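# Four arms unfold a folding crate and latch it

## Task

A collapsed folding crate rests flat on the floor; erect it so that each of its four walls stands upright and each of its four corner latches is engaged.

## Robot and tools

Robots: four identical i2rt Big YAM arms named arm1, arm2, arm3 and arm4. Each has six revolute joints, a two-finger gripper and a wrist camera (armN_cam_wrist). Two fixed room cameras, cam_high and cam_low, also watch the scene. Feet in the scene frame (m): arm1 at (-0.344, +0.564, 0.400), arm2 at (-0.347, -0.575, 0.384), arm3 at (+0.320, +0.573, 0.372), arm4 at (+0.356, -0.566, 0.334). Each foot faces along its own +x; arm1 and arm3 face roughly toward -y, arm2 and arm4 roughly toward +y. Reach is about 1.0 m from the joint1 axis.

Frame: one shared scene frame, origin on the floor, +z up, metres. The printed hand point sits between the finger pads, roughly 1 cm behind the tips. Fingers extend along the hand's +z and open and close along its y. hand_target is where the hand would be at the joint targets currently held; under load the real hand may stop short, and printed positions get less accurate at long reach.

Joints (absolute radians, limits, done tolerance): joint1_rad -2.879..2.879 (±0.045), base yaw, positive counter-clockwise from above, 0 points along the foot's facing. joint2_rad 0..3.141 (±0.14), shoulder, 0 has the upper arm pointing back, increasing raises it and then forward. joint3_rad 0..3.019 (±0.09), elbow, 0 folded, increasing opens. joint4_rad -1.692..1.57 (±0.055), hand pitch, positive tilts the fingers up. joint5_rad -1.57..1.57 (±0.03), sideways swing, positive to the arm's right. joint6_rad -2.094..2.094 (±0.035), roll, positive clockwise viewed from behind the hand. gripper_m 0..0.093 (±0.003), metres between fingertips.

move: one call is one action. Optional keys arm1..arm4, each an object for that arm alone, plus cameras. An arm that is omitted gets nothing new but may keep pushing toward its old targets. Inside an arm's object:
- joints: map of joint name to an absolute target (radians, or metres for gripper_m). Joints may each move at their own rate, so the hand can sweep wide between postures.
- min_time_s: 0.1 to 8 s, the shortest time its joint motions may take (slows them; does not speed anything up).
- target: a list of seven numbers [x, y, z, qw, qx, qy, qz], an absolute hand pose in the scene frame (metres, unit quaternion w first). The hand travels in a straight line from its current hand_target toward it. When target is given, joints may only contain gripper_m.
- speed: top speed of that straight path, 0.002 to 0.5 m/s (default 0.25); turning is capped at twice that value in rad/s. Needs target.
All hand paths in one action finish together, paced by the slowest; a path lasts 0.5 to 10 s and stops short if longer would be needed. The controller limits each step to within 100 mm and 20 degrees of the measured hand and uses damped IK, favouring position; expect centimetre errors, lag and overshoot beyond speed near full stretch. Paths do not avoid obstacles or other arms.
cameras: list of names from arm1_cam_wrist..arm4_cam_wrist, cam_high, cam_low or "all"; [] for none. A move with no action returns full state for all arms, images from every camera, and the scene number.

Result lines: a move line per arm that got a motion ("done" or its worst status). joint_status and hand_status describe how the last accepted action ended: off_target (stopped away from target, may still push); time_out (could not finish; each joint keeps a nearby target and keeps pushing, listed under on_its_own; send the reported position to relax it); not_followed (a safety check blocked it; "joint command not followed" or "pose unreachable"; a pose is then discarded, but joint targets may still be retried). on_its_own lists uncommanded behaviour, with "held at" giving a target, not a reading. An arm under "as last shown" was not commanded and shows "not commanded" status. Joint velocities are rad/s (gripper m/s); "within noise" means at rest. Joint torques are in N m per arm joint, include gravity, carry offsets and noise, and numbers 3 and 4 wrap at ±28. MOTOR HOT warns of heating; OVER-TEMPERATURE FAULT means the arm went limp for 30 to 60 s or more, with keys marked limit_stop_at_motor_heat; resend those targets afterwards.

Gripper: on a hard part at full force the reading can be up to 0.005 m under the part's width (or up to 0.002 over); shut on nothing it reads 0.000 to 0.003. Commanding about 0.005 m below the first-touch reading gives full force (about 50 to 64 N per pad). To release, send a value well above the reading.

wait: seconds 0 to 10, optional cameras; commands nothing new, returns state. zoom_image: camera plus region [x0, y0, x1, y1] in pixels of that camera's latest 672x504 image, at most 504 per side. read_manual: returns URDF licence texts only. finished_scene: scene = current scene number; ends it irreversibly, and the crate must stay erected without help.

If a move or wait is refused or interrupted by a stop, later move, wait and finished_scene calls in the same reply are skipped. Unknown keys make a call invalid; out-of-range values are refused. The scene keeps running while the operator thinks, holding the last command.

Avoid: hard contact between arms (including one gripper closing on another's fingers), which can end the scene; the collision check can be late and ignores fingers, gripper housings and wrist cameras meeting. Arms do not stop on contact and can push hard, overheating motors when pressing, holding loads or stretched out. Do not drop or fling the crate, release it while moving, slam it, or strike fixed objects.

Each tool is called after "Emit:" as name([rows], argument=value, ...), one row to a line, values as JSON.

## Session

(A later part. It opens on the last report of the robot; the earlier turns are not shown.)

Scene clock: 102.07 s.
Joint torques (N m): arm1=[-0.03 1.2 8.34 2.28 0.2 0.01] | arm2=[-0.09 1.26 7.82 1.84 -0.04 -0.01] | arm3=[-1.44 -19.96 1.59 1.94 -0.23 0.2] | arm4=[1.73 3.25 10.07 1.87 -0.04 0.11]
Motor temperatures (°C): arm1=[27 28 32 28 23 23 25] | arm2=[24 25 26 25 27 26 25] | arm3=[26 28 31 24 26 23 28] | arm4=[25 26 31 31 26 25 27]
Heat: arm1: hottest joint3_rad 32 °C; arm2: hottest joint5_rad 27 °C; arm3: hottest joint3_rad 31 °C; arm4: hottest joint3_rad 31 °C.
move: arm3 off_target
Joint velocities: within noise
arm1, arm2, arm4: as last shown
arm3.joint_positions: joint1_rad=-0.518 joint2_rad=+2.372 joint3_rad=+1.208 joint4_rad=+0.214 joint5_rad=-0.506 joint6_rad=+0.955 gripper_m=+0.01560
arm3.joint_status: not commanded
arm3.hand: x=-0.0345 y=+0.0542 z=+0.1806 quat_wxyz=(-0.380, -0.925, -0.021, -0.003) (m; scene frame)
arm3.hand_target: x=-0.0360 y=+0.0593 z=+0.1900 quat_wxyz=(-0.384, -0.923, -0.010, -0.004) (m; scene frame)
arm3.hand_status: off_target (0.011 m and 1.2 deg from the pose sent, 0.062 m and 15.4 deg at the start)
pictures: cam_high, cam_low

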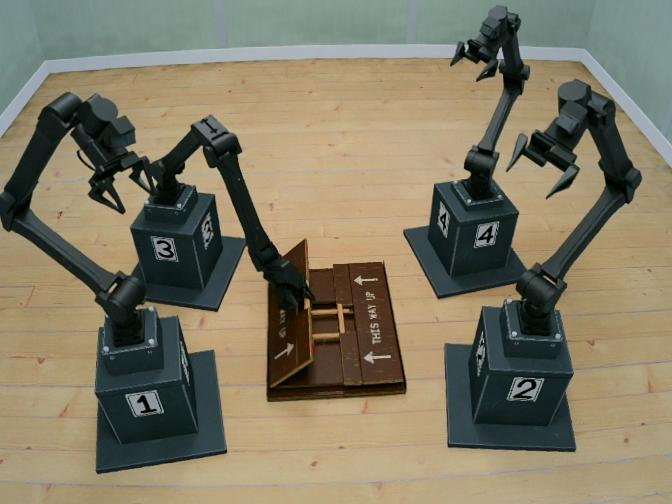

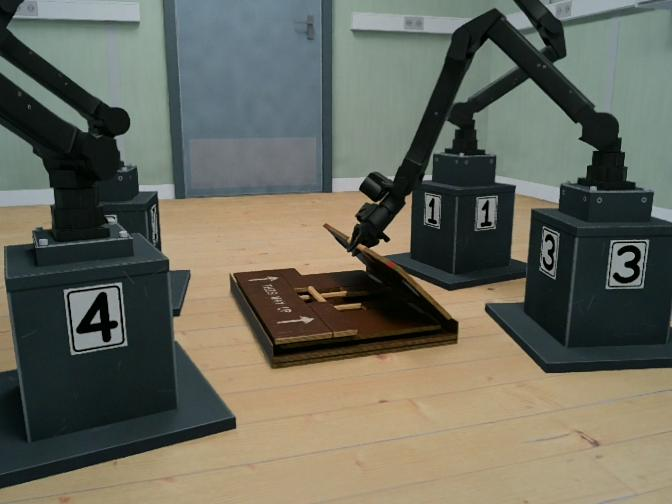

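Emit:
move(arm3={"target": [-0.036, 0.093, 0.226, 0.5, 0.866, 0.010, 0.006], "speed": 0.12})

Emit:
move(arm3={"target": [-0.037, 0.136, 0.2506, 0.6088, 0.7934, 0.009, 0.007], "speed": 0.12}, cameras=["cam_high", "cam_low", "arm3_cam_wrist"])

Scene clock: 106.90 s.
Joint torques (N m): arm1=[-0.15 2.02 8.39 2.36 0.24 0.08] | arm2=[-0.03 1.26 7.82 1.81 -0.04 -0.01] | arm3=[-0.91 -18.2 1.1 2.73 -0.39 0.28] | arm4=[1.73 3.31 10.07 1.87 -0.04 0.11]
Motor temperatures (°C): arm1=[27 28 32 28 23 23 25] | arm2=[24 25 26 25 27 26 25] | arm3=[26 28 31 24 26 23 28] | arm4=[25 26 31 31 26 25 27]
Heat: arm1: hottest joint3_rad 32 °C; arm2: hottest joint5_rad 27 °C; arm3: hottest joint3_rad 31 °C; arm4: hottest joint3_rad 31 °C.
move: arm3 off_target
Joint velocities: within noise
arm1, arm2, arm4: as last shown
arm3.joint_positions: joint1_rad=-0.604 joint2_rad=+2.348 joint3_rad=+1.047 joint4_rad=+0.565 joint5_rad=-0.701 joint6_rad=+1.020 gripper_m=+0.01561
arm3.joint_status: not commanded
arm3.hand: x=-0.0351 y=+0.0884 z=+0.2162 quat_wxyz=(-0.493, -0.869, -0.022, -0.003) (m; scene frame)
arm3.hand_target: x=-0.0358 y=+0.0920 z=+0.2262 quat_wxyz=(-0.500, -0.866, -0.010, -0.006) (m; scene frame)
arm3.hand_status: off_target (0.011 m and 1.7 deg from the pose sent, 0.060 m and 15.4 deg at the start)
pictures: none

Scene clock: 108.87 s.
Joint torques (N m): arm1=[-0.26 1.49 8.28 2.21 0.25 0.11] | arm2=[-0.09 1.32 7.82 1.83 -0.03 -0.01] | arm3=[-0.38 -16.21 0.8 3.69 -0.54 0.49] | arm4=[1.67 3.31 10.07 1.87 -0.04 0.11]
Motor temperatures (°C): arm1=[27 28 32 28 23 23 25] | arm2=[24 25 26 25 27 26 25] | arm3=[26 28 31 24 26 23 28] | arm4=[25 26 31 31 26 25 27]
Heat: arm1: hottest joint3_rad 32 °C; arm2: hottest joint5_rad 27 °C; arm3: hottest joint3_rad 31 °C; arm4: hottest joint3_rad 31 °C.
move: arm3 off_target
Joint velocities: within noise
arm1, arm2, arm4: as last shown
arm3.joint_positions: joint1_rad=-0.705 joint2_rad=+2.401 joint3_rad=+0.935 joint4_rad=+0.997 joint5_rad=-0.891 joint6_rad=+1.167 gripper_m=+0.01560
arm3.joint_status: not commanded
arm3.hand: x=-0.0362 y=+0.1329 z=+0.2433 quat_wxyz=(-0.598, -0.801, -0.021, +0.000) (m; scene frame)
arm3.hand_target: x=-0.0367 y=+0.1348 z=+0.2513 quat_wxyz=(-0.609, -0.793, -0.009, -0.008) (m; scene frame)
arm3.hand_status: off_target (0.008 m and 2.1 deg from the pose sent, 0.059 m and 15.9 deg at the start)
pictures: arm3_cam_wrist, cam_high, cam_low

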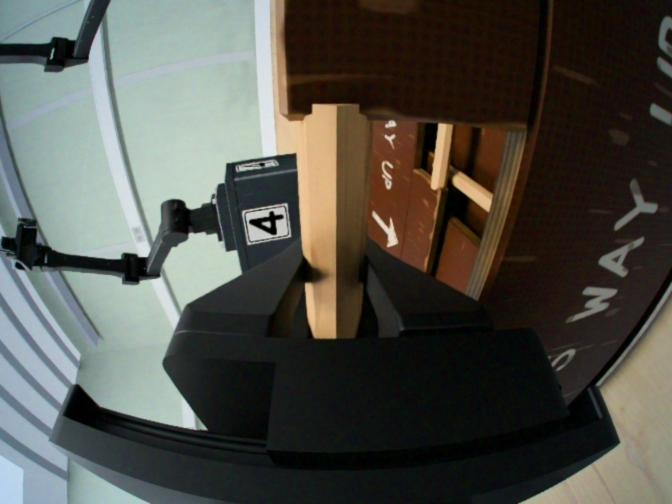

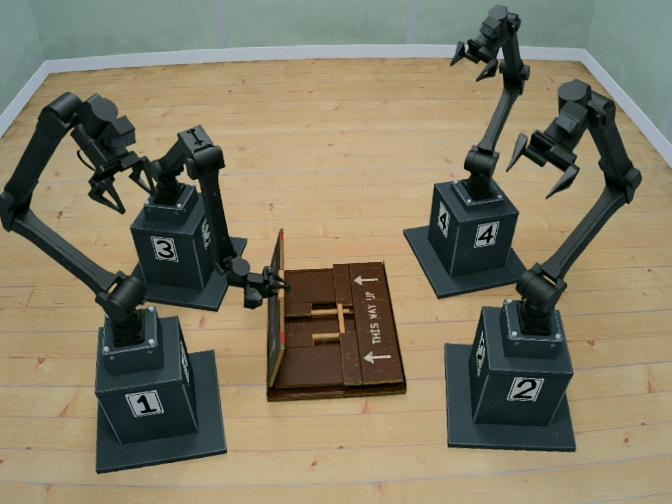

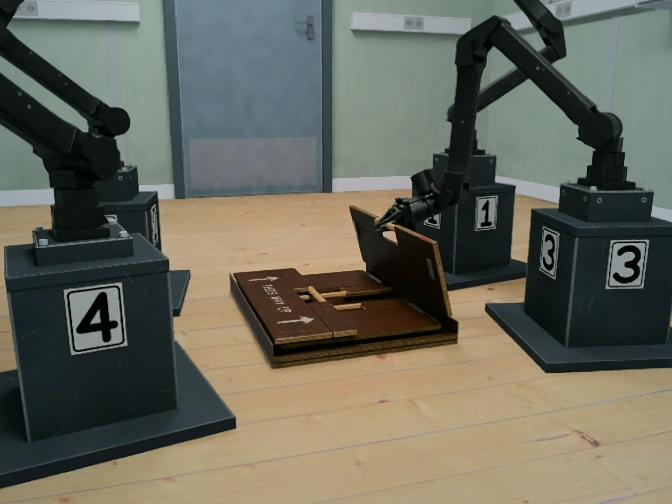

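Emit:
zoom_image(camera="cam_low", region=[320, 190, 480, 350])

Emit:
zoom_image(camera="cam_high", region=[250, 220, 420, 410])

Scaled by 3.150 from the camera's 672x504 image, which has a finer 960x720 frame.

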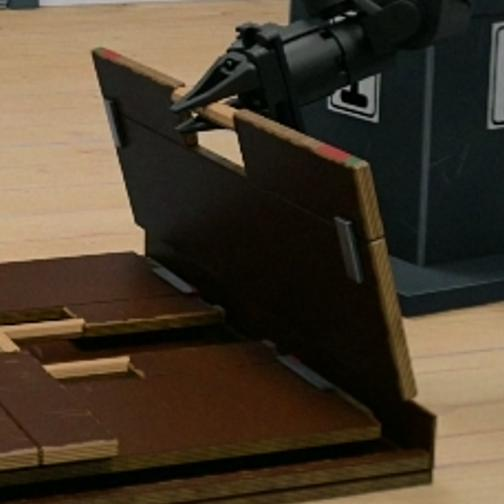

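Scaled by 2.653 from the camera's 672x504 image, which has a finer 960x720 frame.

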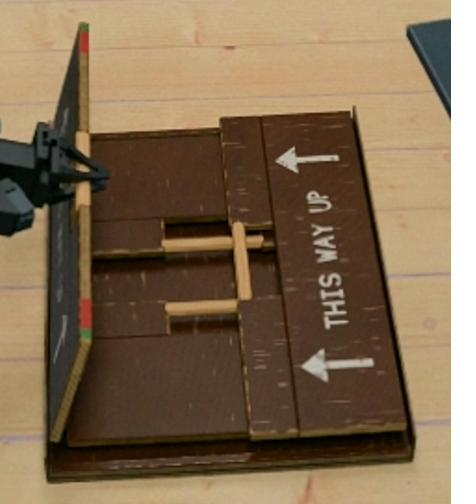

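Emit:
move(arm3={"target": [-0.038, 0.1775, 0.259, 0.6947, 0.7193, 0.008, 0.008], "speed": 0.1}, cameras=["cam_high", "cam_low", "arm3_cam_wrist"])

Emit:
zoom_image(camera="cam_low", region=[320, 190, 480, 350])

Emit:
zoom_image(camera="cam_high", region=[250, 220, 420, 410])

Scene clock: 113.93 s.
Joint torques (N m): arm1=[-0.32 1.49 8.46 2.15 0.21 0.09] | arm2=[-0.09 1.26 7.8 1.84 -0.04 -0.01] | arm3=[-0.91 -15.15 0.35 3.97 -0.03 0.54] | arm4=[1.73 3.25 10.07 1.87 -0.03 0.11]
Motor temperatures (°C): arm1=[27 28 32 28 23 23 24] | arm2=[24 25 26 25 27 26 25] | arm3=[26 28 30 24 26 23 28] | arm4=[25 26 31 31 26 25 27]
Heat: arm1: hottest joint3_rad 32 °C; arm2: hottest joint5_rad 27 °C; arm3: hottest joint3_rad 30 °C; arm4: hottest joint3_rad 31 °C.
move: arm3 done
Joint velocities: within noise
arm1, arm2, arm4: as last shown
arm3.joint_positions: joint1_rad=-0.798 joint2_rad=+2.553 joint3_rad=+0.926 joint4_rad=+1.520 joint5_rad=-1.038 joint6_rad=+1.451 gripper_m=+0.01560
arm3.joint_status: not commanded
arm3.hand: x=-0.0367 y=+0.1744 z=+0.2558 quat_wxyz=(-0.688, -0.726, -0.019, -0.001) (m; scene frame)
arm3.hand_target: x=-0.0385 y=+0.1766 z=+0.2600 quat_wxyz=(-0.695, -0.719, -0.008, -0.008) (m; scene frame)
arm3.hand_status: done (0.005 m and 1.9 deg from the pose sent, 0.047 m and 14.6 deg at the start)
pictures: arm3_cam_wrist, cam_high, cam_low

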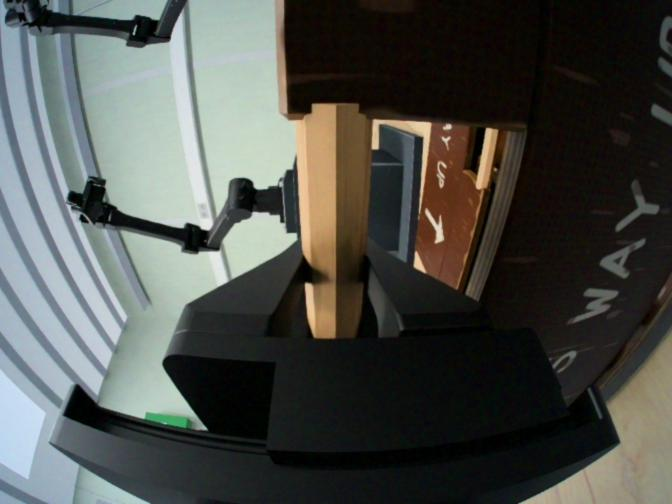

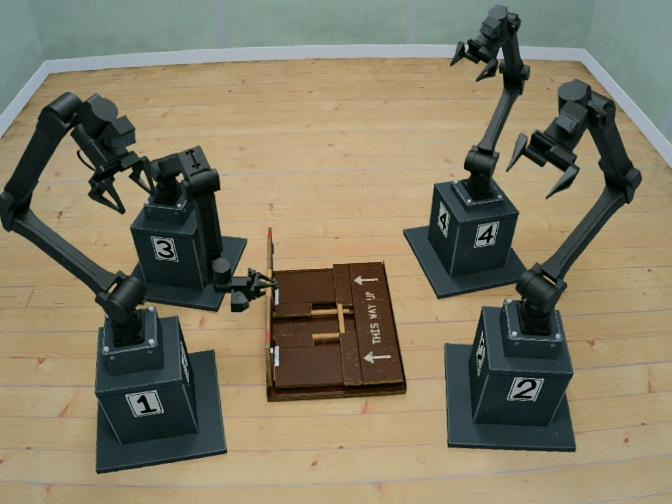

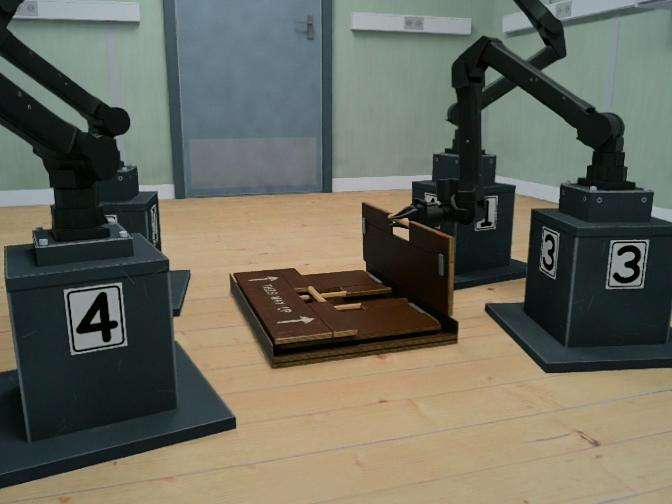

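Scaled by 3.150 from the camera's 672x504 image, which has a finer 960x720 frame.

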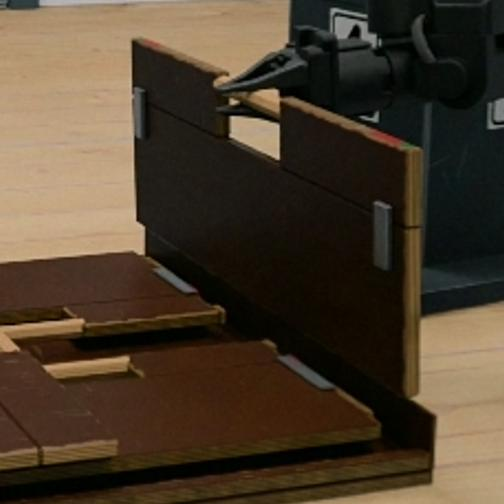

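Scaled by 2.653 from the camera's 672x504 image, which has a finer 960x720 frame.

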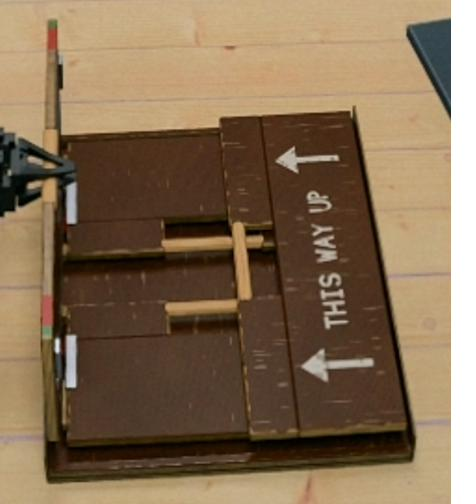

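Emit:
move(arm2={"target": [-0.03, -0.048, 0.16, -0.0, -0.011, 1, 0], "speed": 0.3, "joints": {"gripper_m": 0.04}}, cameras=["arm2_cam_wrist", "cam_low"])

Scene clock: 122.37 s.
Joint torques (N m): arm1=[0.21 1.14 8.2 2.14 0.21 0.09] | arm2=[0.44 -22.65 6.91 -0.16 0.16 0.06] | arm3=[-0.85 -14.74 0.4 3.79 -0.04 0.53] | arm4=[1.79 3.25 10.07 1.87 -0.04 0.11]
Motor temperatures (°C): arm1=[27 28 32 28 23 23 24] | arm2=[24 25 26 25 27 26 25] | arm3=[26 28 30 24 26 24 28] | arm4=[25 26 31 31 26 25 27]
Heat: arm1: hottest joint3_rad 32 °C; arm2: hottest joint5_rad 27 °C; arm3: hottest joint3_rad 30 °C; arm4: hottest joint3_rad 31 °C.
move: arm2 off_target
Joint velocities: within noise
arm1, arm4: as last shown
arm2.joint_positions: joint1_rad=-0.402 joint2_rad=+2.470 joint3_rad=+1.587 joint4_rad=-0.723 joint5_rad=-0.013 joint6_rad=+0.989 gripper_m=+0.04013
arm2.joint_status: all done
arm2.hand: x=-0.0434 y=-0.0640 z=+0.1543 quat_wxyz=(+0.015, +0.022, -1.000, +0.012) (m; scene frame)
arm2.hand_target: x=-0.0350 y=-0.0543 z=+0.1586 quat_wxyz=(+0.009, +0.016, -1.000, +0.005) (m; scene frame)
arm2.hand_status: off_target (0.022 m and 2.5 deg from the pose sent, 0.999 m and 152.4 deg at the start)
arm3.joint_positions: joint1_rad=-0.798 joint2_rad=+2.555 joint3_rad=+0.926 joint4_rad=+1.520 joint5_rad=-1.038 joint6_rad=+1.451 gripper_m=+0.01560
arm3.joint_status: not commanded
arm3.hand: x=-0.0364 y=+0.1746 z=+0.2550 quat_wxyz=(-0.687, -0.726, -0.019, -0.001) (m; scene frame)
arm3.hand_target: x=-0.0382 y=+0.1768 z=+0.2592 quat_wxyz=(-0.694, -0.720, -0.007, -0.008) (m; scene frame)
arm3.hand_status: not commanded
pictures: arm2_cam_wrist, cam_low

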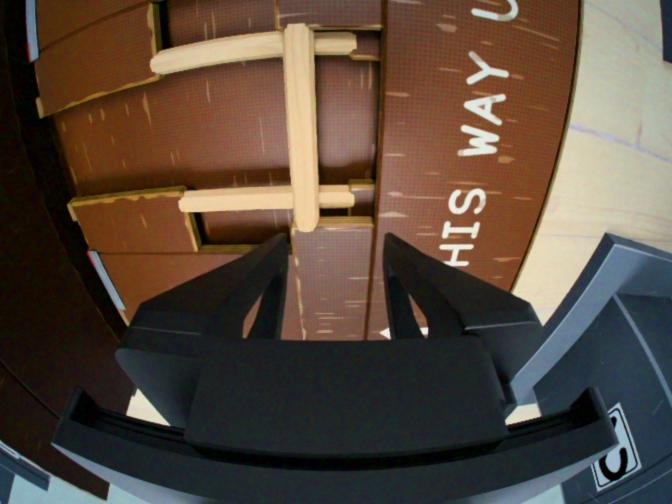

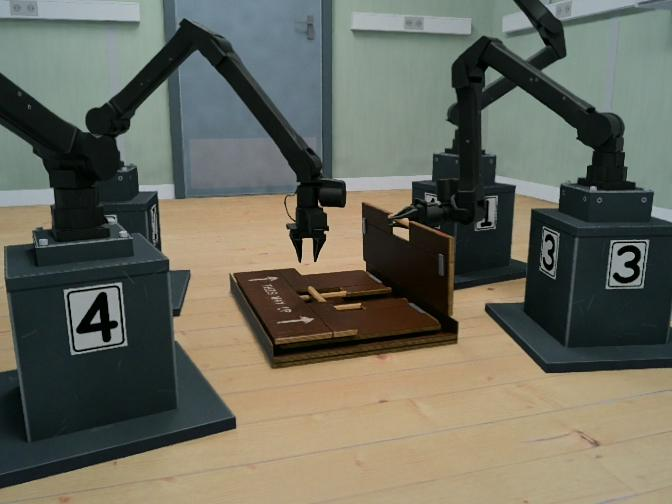

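Emit:
move(arm2={"target": [-0.026, -0.042, 0.09, 0.0, -0.006, 1, 0], "speed": 0.15, "joints": {"gripper_m": 0.04}}, cameras=["arm2_cam_wrist", "cam_low"])

Scene clock: 127.47 s.
Joint torques (N m): arm1=[-0.67 1.67 8.34 2.14 0.21 0.11] | arm2=[-0.26 -24.53 6.49 0.59 0.21 0.06] | arm3=[-1.08 -15.03 0.27 3.81 0.02 0.54] | arm4=[1.73 3.25 10.07 1.87 -0.04 0.11]
Motor temperatures (°C): arm1=[27 28 32 28 23 23 24] | arm2=[24 25 26 25 27 26 25] | arm3=[26 27 29 24 26 24 28] | arm4=[25 26 31 31 26 25 26]
Heat: arm1: hottest joint3_rad 32 °C; arm2: hottest joint5_rad 27 °C; arm3: hottest joint3_rad 29 °C; arm4: hottest joint3_rad 31 °C.
move: arm2 off_target
Joint velocities: within noise
arm1, arm3, arm4: as last shown
arm2.joint_positions: joint1_rad=-0.399 joint2_rad=+2.637 joint3_rad=+1.697 joint4_rad=-0.674 joint5_rad=-0.004 joint6_rad=+1.010 gripper_m=+0.04013
arm2.joint_status: all done
arm2.hand: x=-0.0402 y=-0.0583 z=+0.0822 quat_wxyz=(+0.013, +0.013, -1.000, +0.017) (m; scene frame)
arm2.hand_target: x=-0.0282 y=-0.0420 z=+0.0904 quat_wxyz=(+0.000, +0.007, -1.000, +0.000) (m; scene frame)
arm2.hand_status: off_target (0.023 m and 2.6 deg from the pose sent, 0.070 m and 2.8 deg at the start)
pictures: arm2_cam_wrist, cam_low

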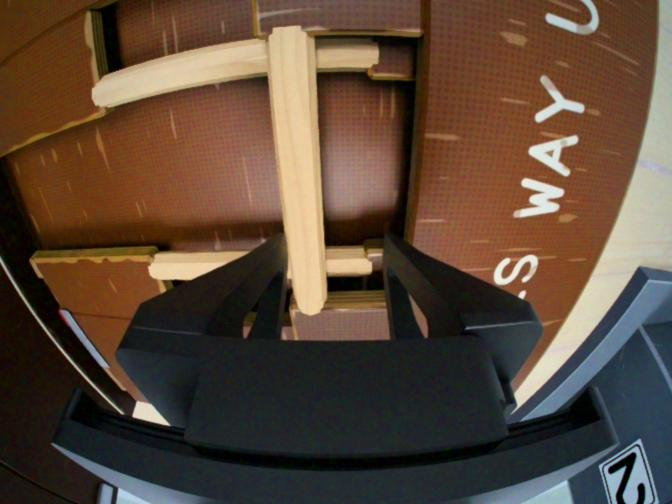

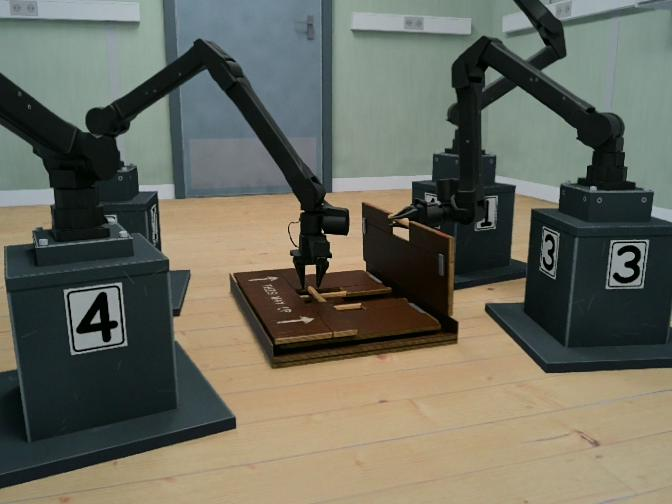

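Emit:
move(arm2={"target": [-0.020, -0.028, 0.093, 0.0, 0.0, 1, 0], "speed": 0.1})

Emit:
move(arm2={"target": [-0.020, -0.029, 0.060, 0.0, 0.0, 1, 0], "speed": 0.06}, cameras=["arm2_cam_wrist", "cam_low"])

Scene clock: 130.67 s.
Joint torques (N m): arm1=[-0.21 1.44 8.35 2.06 0.21 0.09] | arm2=[-0.26 -23.82 6.97 -0.08 0.21 0.07] | arm3=[-0.91 -14.97 0.38 3.81 -0.02 0.52] | arm4=[1.73 3.31 10.07 1.85 -0.04 0.11]
Motor temperatures (°C): arm1=[27 28 32 28 23 23 24] | arm2=[24 26 26 25 27 26 25] | arm3=[26 27 29 24 26 24 28] | arm4=[25 26 31 31 26 25 26]
Heat: arm1: hottest joint3_rad 32 °C; arm2: hottest joint5_rad 27 °C; arm3: hottest joint3_rad 29 °C; arm4: hottest joint3_rad 31 °C.
move: arm2 off_target
Joint velocities: within noise
arm1.joint_positions: joint1_rad=-0.585 joint2_rad=+0.620 joint3_rad=+1.408 joint4_rad=-1.557 joint5_rad=+0.191 joint6_rad=-0.040 gripper_m=+0.09396
arm1.joint_status: not commanded
arm1.hand: x=-0.4494 y=+0.3976 z=+0.9080 quat_wxyz=(-0.135, -0.774, -0.490, +0.379) (m; scene frame)
arm1.hand_target: x=-0.4487 y=+0.3992 z=+0.9183 quat_wxyz=(-0.142, -0.770, -0.486, +0.388) (m; scene frame)
arm1.hand_status: not commanded
arm2.joint_positions: joint1_rad=-0.399 joint2_rad=+2.648 joint3_rad=+1.763 joint4_rad=-0.699 joint5_rad=-0.004 joint6_rad=+1.024 gripper_m=+0.04013
arm2.joint_status: not commanded
arm2.hand: x=-0.0272 y=-0.0362 z=+0.0910 quat_wxyz=(+0.005, +0.006, -1.000, +0.004) (m; scene frame)
arm2.hand_target: x=-0.0201 y=-0.0279 z=+0.0926 quat_wxyz=(+0.000, +0.001, -1.000, +0.000) (m; scene frame)
arm2.hand_status: off_target (0.011 m and 1.0 deg from the pose sent, 0.038 m and 2.9 deg at the start)
arm3: as last shown
arm4.joint_positions: joint1_rad=+0.790 joint2_rad=+0.548 joint3_rad=+1.366 joint4_rad=-1.267 joint5_rad=+0.241 joint6_rad=-0.097 gripper_m=+0.09396
arm4.joint_status: not commanded
arm4.hand: x=+0.1989 y=-0.4149 z=+0.8936 quat_wxyz=(-0.270, +0.802, -0.260, -0.465) (m; scene frame)
arm4.hand_target: x=+0.2019 y=-0.4169 z=+0.9028 quat_wxyz=(-0.272, +0.796, -0.260, -0.474) (m; scene frame)
arm4.hand_status: not commanded
pictures: none

Scene clock: 132.07 s.
Joint torques (N m): arm1=[0.03 1.44 8.18 2.17 0.22 0.09] | arm2=[-0.32 -24 6.74 0.68 0.21 0.07] | arm3=[-1.55 -15.21 0.29 3.84 -0.04 0.52] | arm4=[1.73 3.31 10.07 1.85 -0.03 0.11]
Motor temperatures (°C): arm1=[27 28 32 28 23 23 24] | arm2=[24 26 26 25 27 26 25] | arm3=[26 27 29 24 26 24 28] | arm4=[25 26 31 31 26 25 26]
Heat: arm1: hottest joint3_rad 32 °C; arm2: hottest joint5_rad 27 °C; arm3: hottest joint3_rad 29 °C; arm4: hottest joint3_rad 31 °C.
move: arm2 off_target
Joint velocities: within noise
arm1, arm3, arm4: as last shown
arm2.joint_positions: joint1_rad=-0.399 joint2_rad=+2.720 joint3_rad=+1.803 joint4_rad=-0.691 joint5_rad=-0.004 joint6_rad=+1.024 gripper_m=+0.04013
arm2.joint_status: not commanded
arm2.hand: x=-0.0313 y=-0.0432 z=+0.0568 quat_wxyz=(+0.011, +0.006, -1.000, +0.015) (m; scene frame)
arm2.hand_target: x=-0.0203 y=-0.0294 z=+0.0603 quat_wxyz=(+0.000, +0.000, -1.000, +0.000) (m; scene frame)
arm2.hand_status: off_target (0.018 m and 2.2 deg from the pose sent, 0.033 m and 1.0 deg at the start)
pictures: arm2_cam_wrist, cam_low

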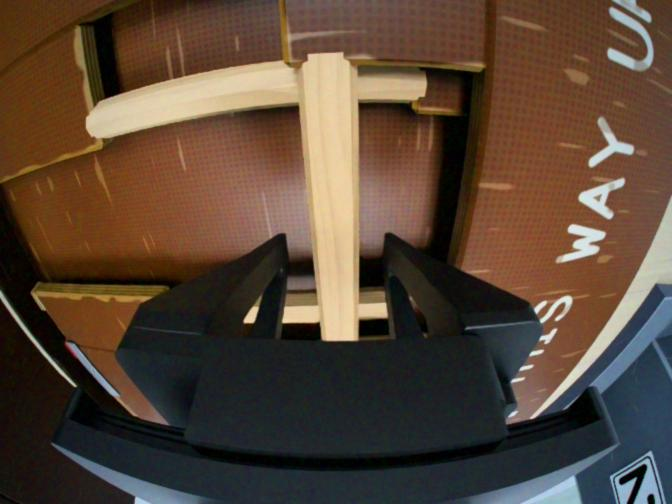

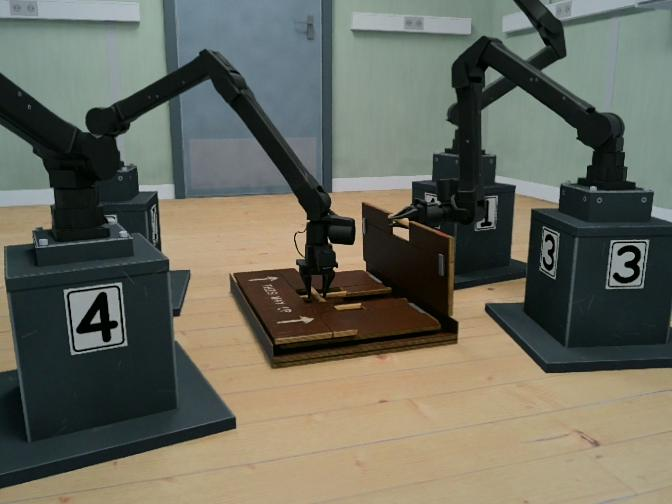

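Emit:
move(arm2={"target": [-0.020, -0.029, 0.045, 0.0, 0.0, 1, 0], "speed": 0.06})

Emit:
move(arm2={"joints": {"gripper_m": 0.015}}, cameras=["arm2_cam_wrist"])

Scene clock: 134.40 s.
Joint torques (N m): arm1=[0.15 2.02 8.32 2.07 0.21 0.11] | arm2=[-0.38 -23.94 6.87 0.62 0.21 0.07] | arm3=[-1.03 -15.56 0.49 3.85 0 0.53] | arm4=[1.73 3.31 10.09 1.87 -0.04 0.11]
Motor temperatures (°C): arm1=[27 28 32 28 23 23 24] | arm2=[24 26 26 25 27 26 25] | arm3=[26 27 29 24 26 24 28] | arm4=[25 26 31 31 26 25 26]
Heat: arm1: hottest joint3_rad 32 °C; arm2: hottest joint5_rad 27 °C; arm3: hottest joint3_rad 29 °C; arm4: hottest joint3_rad 31 °C.
move: arm2 off_target
Joint velocities: within noise
arm1, arm3, arm4: as last shown
arm2.joint_positions: joint1_rad=-0.399 joint2_rad=+2.751 joint3_rad=+1.826 joint4_rad=-0.682 joint5_rad=-0.004 joint6_rad=+1.024 gripper_m=+0.04013
arm2.joint_status: not commanded
arm2.hand: x=-0.0309 y=-0.0426 z=+0.0436 quat_wxyz=(+0.011, +0.006, -1.000, +0.014) (m; scene frame)
arm2.hand_target: x=-0.0206 y=-0.0298 z=+0.0455 quat_wxyz=(+0.000, +0.000, -1.000, +0.000) (m; scene frame)
arm2.hand_status: off_target (0.017 m and 2.1 deg from the pose sent, 0.022 m and 2.2 deg at the start)
pictures: none

Scene clock: 135.13 s.
Joint torques (N m): arm1=[0.32 1.79 8.34 2.29 0.24 0.11] | arm2=[-0.32 -24 6.72 0.66 0.07 0.28] | arm3=[-1.03 -15.38 0.24 3.69 -0.01 0.58] | arm4=[1.73 3.31 10.07 1.85 -0.04 0.11]
Motor temperatures (°C): arm1=[27 28 32 28 23 23 24] | arm2=[24 26 26 25 27 26 25] | arm3=[26 27 29 24 26 24 28] | arm4=[25 26 31 31 26 25 26]
Heat: arm1: hottest joint3_rad 32 °C; arm2: hottest joint5_rad 27 °C; arm3: hottest joint3_rad 29 °C; arm4: hottest joint3_rad 31 °C.
move: arm2 done
Joint velocities: within noise
arm1, arm3, arm4: as last shown
arm2.joint_positions: joint1_rad=-0.398 joint2_rad=+2.753 joint3_rad=+1.826 joint4_rad=-0.683 joint5_rad=+0.005 joint6_rad=+1.007 gripper_m=+0.01758
arm2.joint_status: all done
arm2.hand: x=-0.0309 y=-0.0438 z=+0.0427 quat_wxyz=(+0.008, +0.015, -1.000, +0.018) (m; scene frame)
arm2.hand_target: x=-0.0209 y=-0.0304 z=+0.0450 quat_wxyz=(-0.002, +0.001, -1.000, +0.002) (m; scene frame)
arm2.hand_status: not commanded
pictures: arm2_cam_wrist

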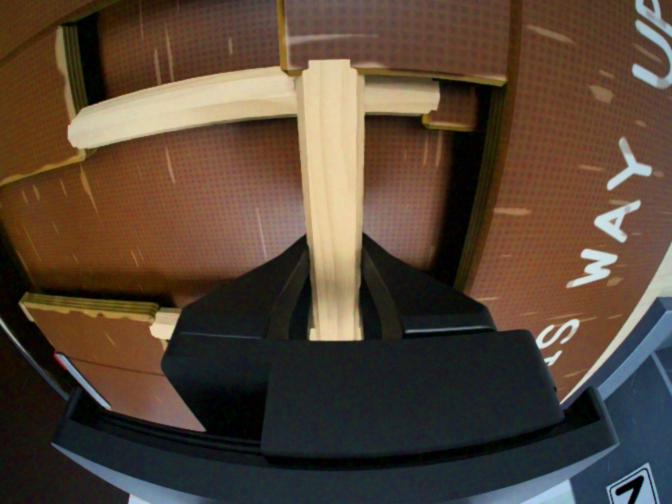

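Emit:
move(arm2={"joints": {"gripper_m": 0.0115}})

Emit:
move(arm2={"target": [-0.021, -0.0312, 0.100, -0.0014, -0.0109, 0.9914, 0.1305], "speed": 0.1})

Emit:
move(arm2={"target": [-0.021, -0.0431, 0.148, -0.003, -0.0106, 0.9659, 0.2588], "speed": 0.12}, cameras=["arm2_cam_wrist", "cam_low"])

Scene clock: 138.87 s.
Joint torques (N m): arm1=[0.03 2.08 8.21 2.15 0.2 0.09] | arm2=[-0.32 -24 6.72 0.68 0.07 0.27] | arm3=[-0.26 -15.33 0.27 3.75 0 0.56] | arm4=[1.73 3.25 10.07 1.85 -0.04 0.11]
Motor temperatures (°C): arm1=[27 28 32 28 23 23 24] | arm2=[24 27 26 25 27 26 25] | arm3=[26 27 29 24 26 24 28] | arm4=[25 26 31 31 26 25 26]
Heat: arm1: hottest joint3_rad 32 °C; arm2: hottest joint2_rad 27 °C; arm3: hottest joint3_rad 29 °C; arm4: hottest joint3_rad 31 °C.
move: arm2 off_target
Joint velocities: within noise
arm1, arm3, arm4: as last shown
arm2.joint_positions: joint1_rad=-0.398 joint2_rad=+2.753 joint3_rad=+1.826 joint4_rad=-0.683 joint5_rad=+0.005 joint6_rad=+1.007 gripper_m=+0.01757
arm2.joint_status: gripper_m off_target (ended at +0.01757, target +0.01150)
arm2.hand: x=-0.0309 y=-0.0438 z=+0.0427 quat_wxyz=(+0.008, +0.015, -1.000, +0.018) (m; scene frame)
arm2.hand_target: x=-0.0209 y=-0.0304 z=+0.0450 quat_wxyz=(-0.002, +0.001, -1.000, +0.002) (m; scene frame)
arm2.hand_status: not commanded
pictures: none

Scene clock: 140.87 s.
Joint torques (N m): arm1=[-0.03 1.38 8.16 2.02 0.23 0.09] | arm2=[-0.85 -26.99 3.56 0.87 -0.22 0.11] | arm3=[-0.85 -15.44 0.36 3.89 -0.02 0.55] | arm4=[1.73 3.31 10.07 1.85 -0.04 0.11]
Motor temperatures (°C): arm1=[27 28 32 28 23 23 24] | arm2=[24 27 26 25 27 26 25] | arm3=[26 27 29 24 26 24 28] | arm4=[25 26 31 31 26 25 26]
Heat: arm1: hottest joint3_rad 32 °C; arm2: hottest joint2_rad 27 °C; arm3: hottest joint3_rad 29 °C; arm4: hottest joint3_rad 31 °C.
move: arm2 off_target
Joint velocities: within noise
arm1, arm3, arm4: as last shown
arm2.joint_positions: joint1_rad=-0.437 joint2_rad=+2.614 joint3_rad=+1.570 joint4_rad=-0.350 joint5_rad=-0.139 joint6_rad=+0.972 gripper_m=+0.01740
arm2.joint_status: not commanded
arm2.hand: x=-0.0307 y=-0.0429 z=+0.0740 quat_wxyz=(+0.009, +0.019, -0.994, -0.111) (m; scene frame)
arm2.hand_target: x=-0.0183 y=-0.0318 z=+0.0991 quat_wxyz=(-0.001, +0.009, -0.991, -0.130) (m; scene frame)
arm2.hand_status: off_target (0.030 m and 2.5 deg from the pose sent, 0.060 m and 17.1 deg at the start)
pictures: none

Scene clock: 142.67 s.
Joint torques (N m): arm1=[-0.09 1.26 8.23 2.21 0.21 0.12] | arm2=[-0.79 -25.35 3.17 1.18 -0.39 0.16] | arm3=[-1.08 -15.27 0.14 3.74 -0.02 0.53] | arm4=[1.73 3.25 10.07 1.85 -0.04 0.11]
Motor temperatures (°C): arm1=[27 28 32 28 23 23 24] | arm2=[24 27 26 25 27 26 25] | arm3=[26 27 29 24 26 24 28] | arm4=[25 26 31 31 26 25 26]
Heat: arm1: hottest joint3_rad 32 °C; arm2: hottest joint2_rad 27 °C; arm3: hottest joint3_rad 29 °C; arm4: hottest joint3_rad 31 °C.
move: arm2 off_target
Joint velocities: within noise
arm1, arm4: as last shown
arm2.joint_positions: joint1_rad=-0.493 joint2_rad=+2.483 joint3_rad=+1.331 joint4_rad=-0.036 joint5_rad=-0.303 joint6_rad=+0.964 gripper_m=+0.01738
arm2.joint_status: not commanded
arm2.hand: x=-0.0305 y=-0.0531 z=+0.1215 quat_wxyz=(+0.011, +0.018, -0.971, -0.239) (m; scene frame)
arm2.hand_target: x=-0.0191 y=-0.0436 z=+0.1467 quat_wxyz=(+0.003, +0.008, -0.966, -0.259) (m; scene frame)
arm2.hand_status: off_target (0.030 m and 2.6 deg from the pose sent, 0.075 m and 17.2 deg at the start)
arm3.joint_positions: joint1_rad=-0.798 joint2_rad=+2.555 joint3_rad=+0.926 joint4_rad=+1.520 joint5_rad=-1.038 joint6_rad=+1.451 gripper_m=+0.01560
arm3.joint_status: not commanded
arm3.hand: x=-0.0364 y=+0.1746 z=+0.2550 quat_wxyz=(-0.687, -0.726, -0.019, -0.001) (m; scene frame)
arm3.hand_target: x=-0.0382 y=+0.1768 z=+0.2592 quat_wxyz=(-0.694, -0.720, -0.007, -0.008) (m; scene frame)
arm3.hand_status: not commanded
pictures: arm2_cam_wrist, cam_low

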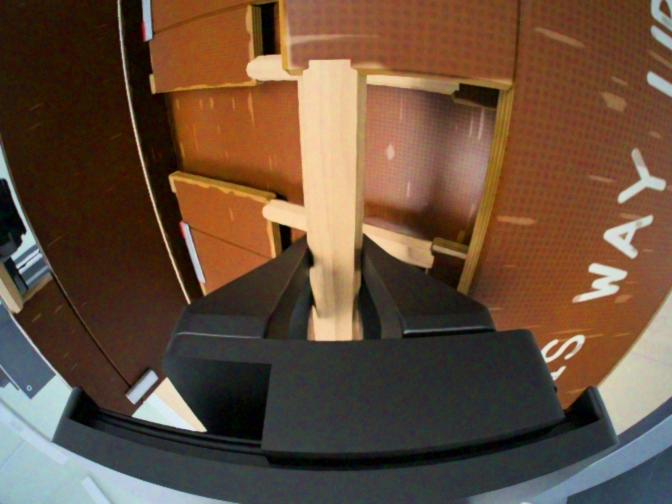

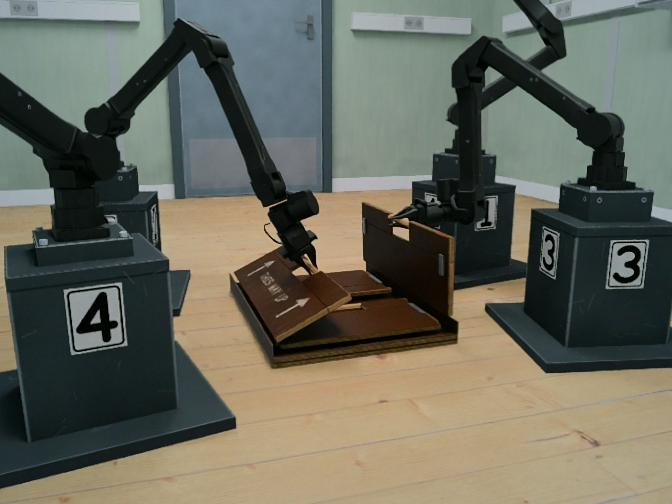

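Emit:
move(arm2={"target": [-0.020, -0.068, 0.203, -0.004, -0.010, 0.9239, 0.3827], "speed": 0.12})

Emit:
move(arm2={"target": [-0.019, -0.103, 0.238, -0.0055, -0.0095, 0.866, 0.5], "speed": 0.12}, cameras=["arm2_cam_wrist", "cam_low", "cam_high"])

Scene clock: 147.53 s.
Joint torques (N m): arm1=[-0.67 1.79 8.29 2.21 0.24 0.1] | arm2=[-0.26 -24.76 2.55 1.37 -0.71 0.27] | arm3=[-0.91 -15.27 0.24 3.71 0 0.52] | arm4=[1.73 3.25 10.07 1.85 -0.04 0.11]
Motor temperatures (°C): arm1=[27 28 33 28 23 23 24] | arm2=[24 28 26 25 27 26 25] | arm3=[26 27 28 24 26 24 28] | arm4=[25 26 31 31 26 24 26]
Heat: arm1: hottest joint3_rad 33 °C; arm2: hottest joint2_rad 28 °C; arm3: hottest joint3_rad 28 °C; arm4: hottest joint3_rad 31 °C.
move: arm2 off_target
Joint velocities: within noise
arm1, arm3, arm4: as last shown
arm2.joint_positions: joint1_rad=-0.568 joint2_rad=+2.387 joint3_rad=+1.117 joint4_rad=+0.283 joint5_rad=-0.478 joint6_rad=+0.978 gripper_m=+0.01738
arm2.joint_status: not commanded
arm2.hand: x=-0.0294 y=-0.0787 z=+0.1692 quat_wxyz=(+0.011, +0.017, -0.933, -0.360) (m; scene frame)
arm2.hand_target: x=-0.0201 y=-0.0669 z=+0.2017 quat_wxyz=(+0.004, +0.010, -0.924, -0.383) (m; scene frame)
arm2.hand_status: off_target (0.037 m and 3.0 deg from the pose sent, 0.083 m and 17.3 deg at the start)
pictures: none

Scene clock: 149.37 s.
Joint torques (N m): arm1=[-0.09 2.26 8.32 2.19 0.21 0.08] | arm2=[-0.21 -22.89 1.96 2.22 -1.06 0.37] | arm3=[-0.79 -15.03 0.25 3.78 -0.01 0.54] | arm4=[1.73 3.25 10.07 1.87 -0.04 0.11]
Motor temperatures (°C): arm1=[27 28 33 28 23 23 24] | arm2=[24 28 26 25 28 26 25] | arm3=[26 27 28 24 26 24 28] | arm4=[25 26 31 31 26 24 26]
Heat: arm1: hottest joint3_rad 33 °C; arm2: hottest joint2_rad 28 °C; arm3: hottest joint3_rad 28 °C; arm4: hottest joint3_rad 31 °C.
move: arm2 off_target
Joint velocities: within noise
arm1.joint_positions: joint1_rad=-0.585 joint2_rad=+0.620 joint3_rad=+1.408 joint4_rad=-1.557 joint5_rad=+0.191 joint6_rad=-0.040 gripper_m=+0.09396
arm1.joint_status: not commanded
arm1.hand: x=-0.4494 y=+0.3976 z=+0.9080 quat_wxyz=(-0.135, -0.774, -0.490, +0.379) (m; scene frame)
arm1.hand_target: x=-0.4487 y=+0.3992 z=+0.9183 quat_wxyz=(-0.142, -0.770, -0.486, +0.388) (m; scene frame)
arm1.hand_status: not commanded
arm2.joint_positions: joint1_rad=-0.660 joint2_rad=+2.374 joint3_rad=+0.956 joint4_rad=+0.644 joint5_rad=-0.667 joint6_rad=+1.039 gripper_m=+0.01739
arm2.joint_status: not commanded
arm2.hand: x=-0.0280 y=-0.1133 z=+0.2043 quat_wxyz=(+0.011, +0.011, -0.880, -0.475) (m; scene frame)
arm2.hand_target: x=-0.0193 y=-0.1020 z=+0.2366 quat_wxyz=(+0.006, +0.009, -0.866, -0.500) (m; scene frame)
arm2.hand_status: off_target (0.036 m and 3.4 deg from the pose sent, 0.074 m and 17.8 deg at the start)
arm3: as last shown
arm4.joint_positions: joint1_rad=+0.790 joint2_rad=+0.548 joint3_rad=+1.366 joint4_rad=-1.267 joint5_rad=+0.241 joint6_rad=-0.097 gripper_m=+0.09396
arm4.joint_status: not commanded
arm4.hand: x=+0.1989 y=-0.4149 z=+0.8936 quat_wxyz=(-0.270, +0.802, -0.260, -0.465) (m; scene frame)
arm4.hand_target: x=+0.2019 y=-0.4169 z=+0.9028 quat_wxyz=(-0.272, +0.796, -0.260, -0.474) (m; scene frame)
arm4.hand_status: not commanded
pictures: arm2_cam_wrist, cam_high, cam_low

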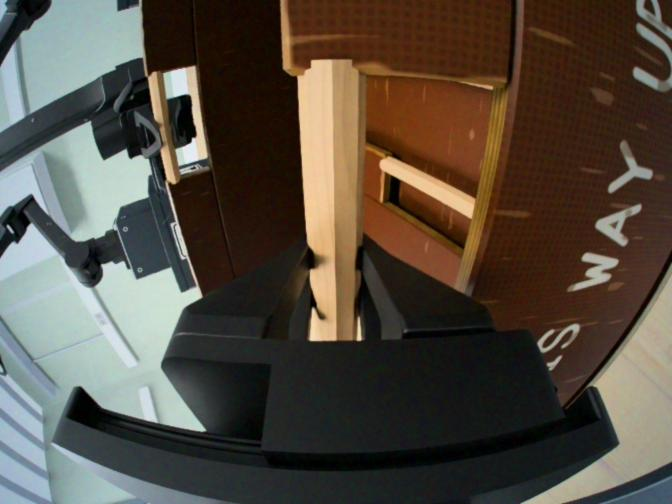

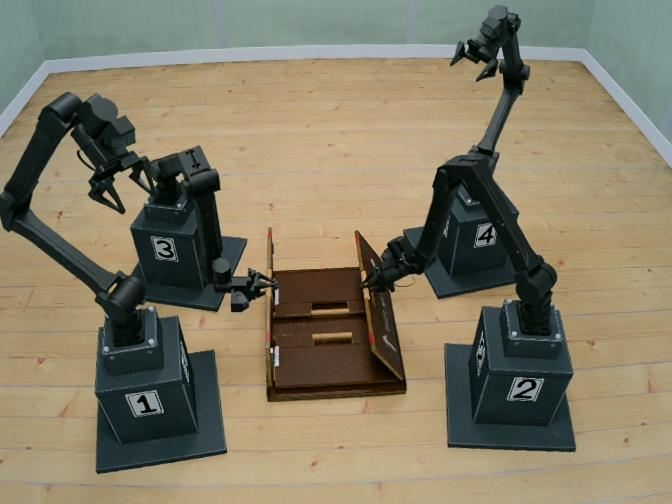

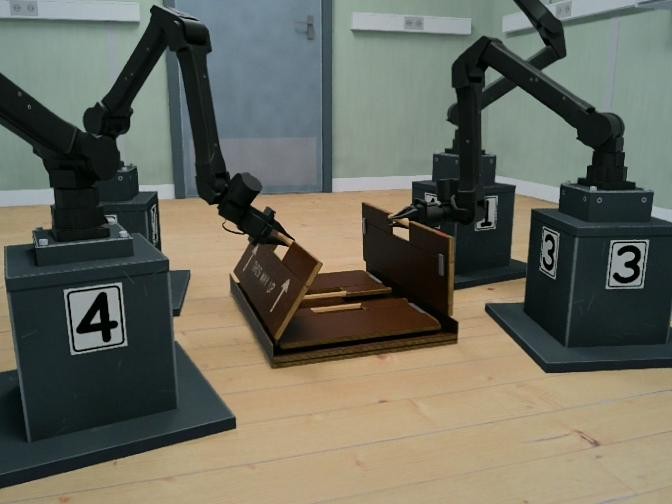

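Emit:
move(arm2={"target": [-0.019, -0.150, 0.264, -0.0067, -0.0087, 0.7934, 0.6088], "speed": 0.12}, cameras=["cam_low", "cam_high"])

Emit:
zoom_image(camera="cam_low", region=[210, 180, 480, 380])

Emit:
zoom_image(camera="cam_high", region=[250, 220, 420, 410])

Scene clock: 155.13 s.
Joint torques (N m): arm1=[-0.38 1.44 8.27 2.15 0.22 0.11] | arm2=[0.15 -20.84 1.22 3.17 -1.51 0.57] | arm3=[-1.26 -14.97 0.35 3.75 -0.03 0.54] | arm4=[1.73 3.31 10.06 1.85 -0.04 0.11]
Motor temperatures (°C): arm1=[27 28 33 28 23 23 24] | arm2=[24 28 26 25 28 26 25] | arm3=[26 27 28 24 26 24 28] | arm4=[25 26 32 31 26 24 26]
Heat: arm1: hottest joint3_rad 33 °C; arm2: hottest joint2_rad 28 °C; arm3: hottest joint3_rad 28 °C; arm4: hottest joint3_rad 32 °C.
move: arm2 off_target
Joint velocities: within noise
arm1, arm3, arm4: as last shown
arm2.joint_positions: joint1_rad=-0.775 joint2_rad=+2.443 joint3_rad=+0.846 joint4_rad=+1.079 joint5_rad=-0.857 joint6_rad=+1.173 gripper_m=+0.01739
arm2.joint_status: not commanded
arm2.hand: x=-0.0247 y=-0.1596 z=+0.2317 quat_wxyz=(+0.006, +0.003, -0.814, -0.582) (m; scene frame)
arm2.hand_target: x=-0.0184 y=-0.1488 z=+0.2638 quat_wxyz=(+0.007, +0.010, -0.793, -0.608) (m; scene frame)
arm2.hand_status: off_target (0.034 m and 3.9 deg from the pose sent, 0.071 m and 18.3 deg at the start)
pictures: cam_high, cam_low

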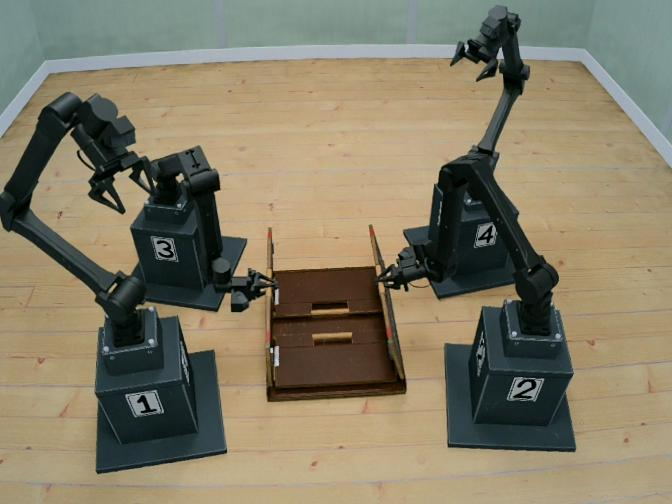

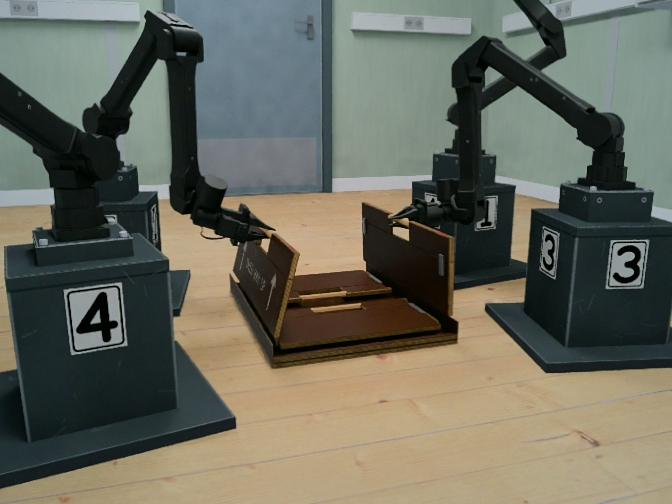

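Scaled by 1.867 from the camera's 672x504 image, which has a finer 960x720 frame.

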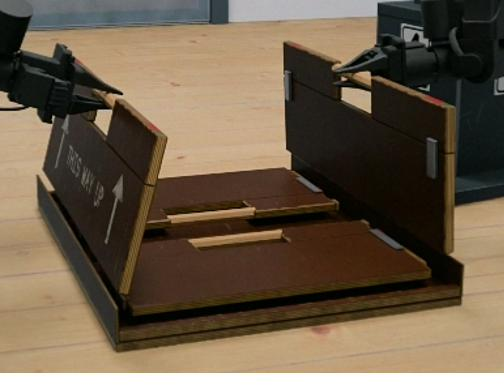

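Scaled by 2.653 from the camera's 672x504 image, which has a finer 960x720 frame.

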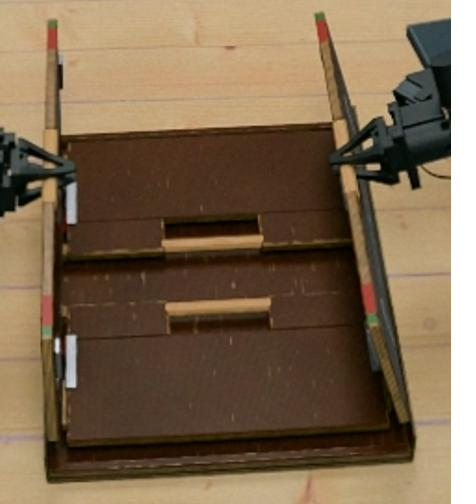

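Emit:
move(arm2={"target": [-0.019, -0.200, 0.277, -0.0077, -0.0077, 0.7071, 0.7071], "speed": 0.1}, cameras=["cam_low", "cam_high", "arm2_cam_wrist"])

Emit:
zoom_image(camera="cam_low", region=[210, 180, 480, 380])

Emit:
zoom_image(camera="cam_high", region=[250, 220, 420, 410])

Scene clock: 159.20 s.
Joint torques (N m): arm1=[-0.26 1.32 8.21 2.33 0.21 0.07] | arm2=[-0.67 -21.36 -0.18 3.54 -1.48 0.58] | arm3=[-1.38 -15.44 0.44 3.82 -0.03 0.53] | arm4=[1.73 3.31 10.07 1.87 -0.04 0.11]
Motor temperatures (°C): arm1=[27 28 33 28 23 23 24] | arm2=[24 28 26 25 28 26 26] | arm3=[26 27 28 24 26 24 28] | arm4=[25 26 32 31 26 24 26]
Heat: arm1: hottest joint3_rad 33 °C; arm2: hottest joint2_rad 28 °C; arm3: hottest joint3_rad 28 °C; arm4: hottest joint3_rad 32 °C.
move: arm2 off_target
Joint velocities: within noise
arm1, arm3, arm4: as last shown
arm2.joint_positions: joint1_rad=-0.884 joint2_rad=+2.582 joint3_rad=+0.841 joint4_rad=+1.493 joint5_rad=-1.039 joint6_rad=+1.377 gripper_m=+0.01738
arm2.joint_status: not commanded
arm2.hand: x=-0.0230 y=-0.2008 z=+0.2420 quat_wxyz=(+0.017, +0.005, -0.750, -0.662) (m; scene frame)
arm2.hand_target: x=-0.0154 y=-0.1967 z=+0.2764 quat_wxyz=(+0.014, +0.021, -0.730, -0.683) (m; scene frame)
arm2.hand_status: off_target (0.035 m and 7.2 deg from the pose sent, 0.061 m and 18.9 deg at the start; a joint's target at an end of its range on 25 of 56 steps)
pictures: arm2_cam_wrist, cam_high, cam_low

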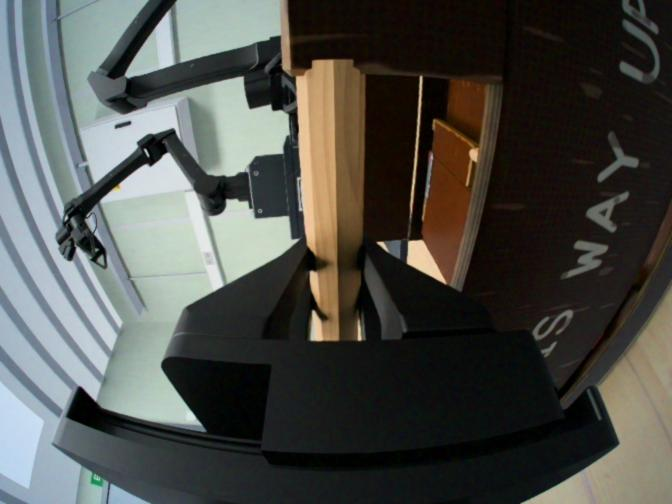

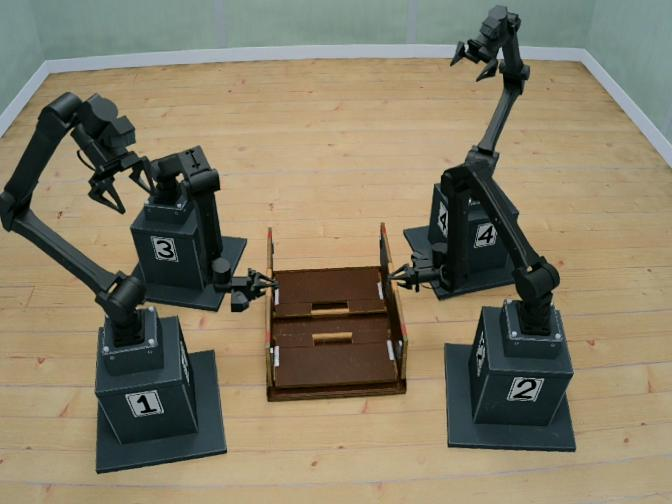

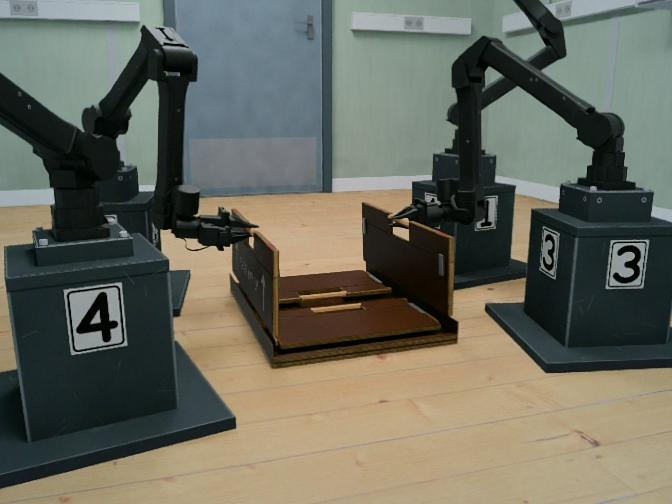

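Scaled by 1.867 from the camera's 672x504 image, which has a finer 960x720 frame.

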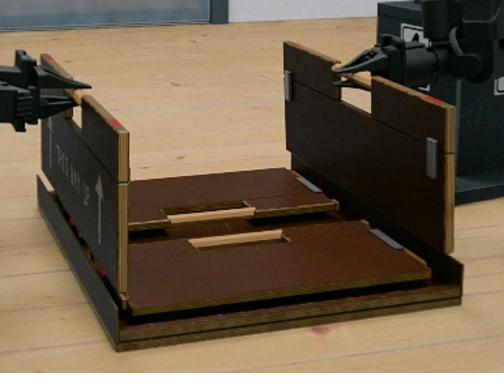

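Scaled by 2.653 from the camera's 672x504 image, which has a finer 960x720 frame.

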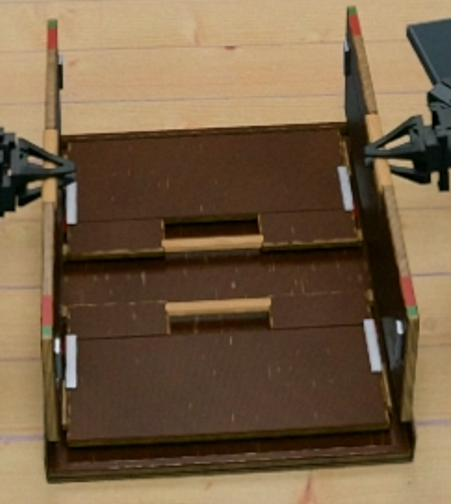

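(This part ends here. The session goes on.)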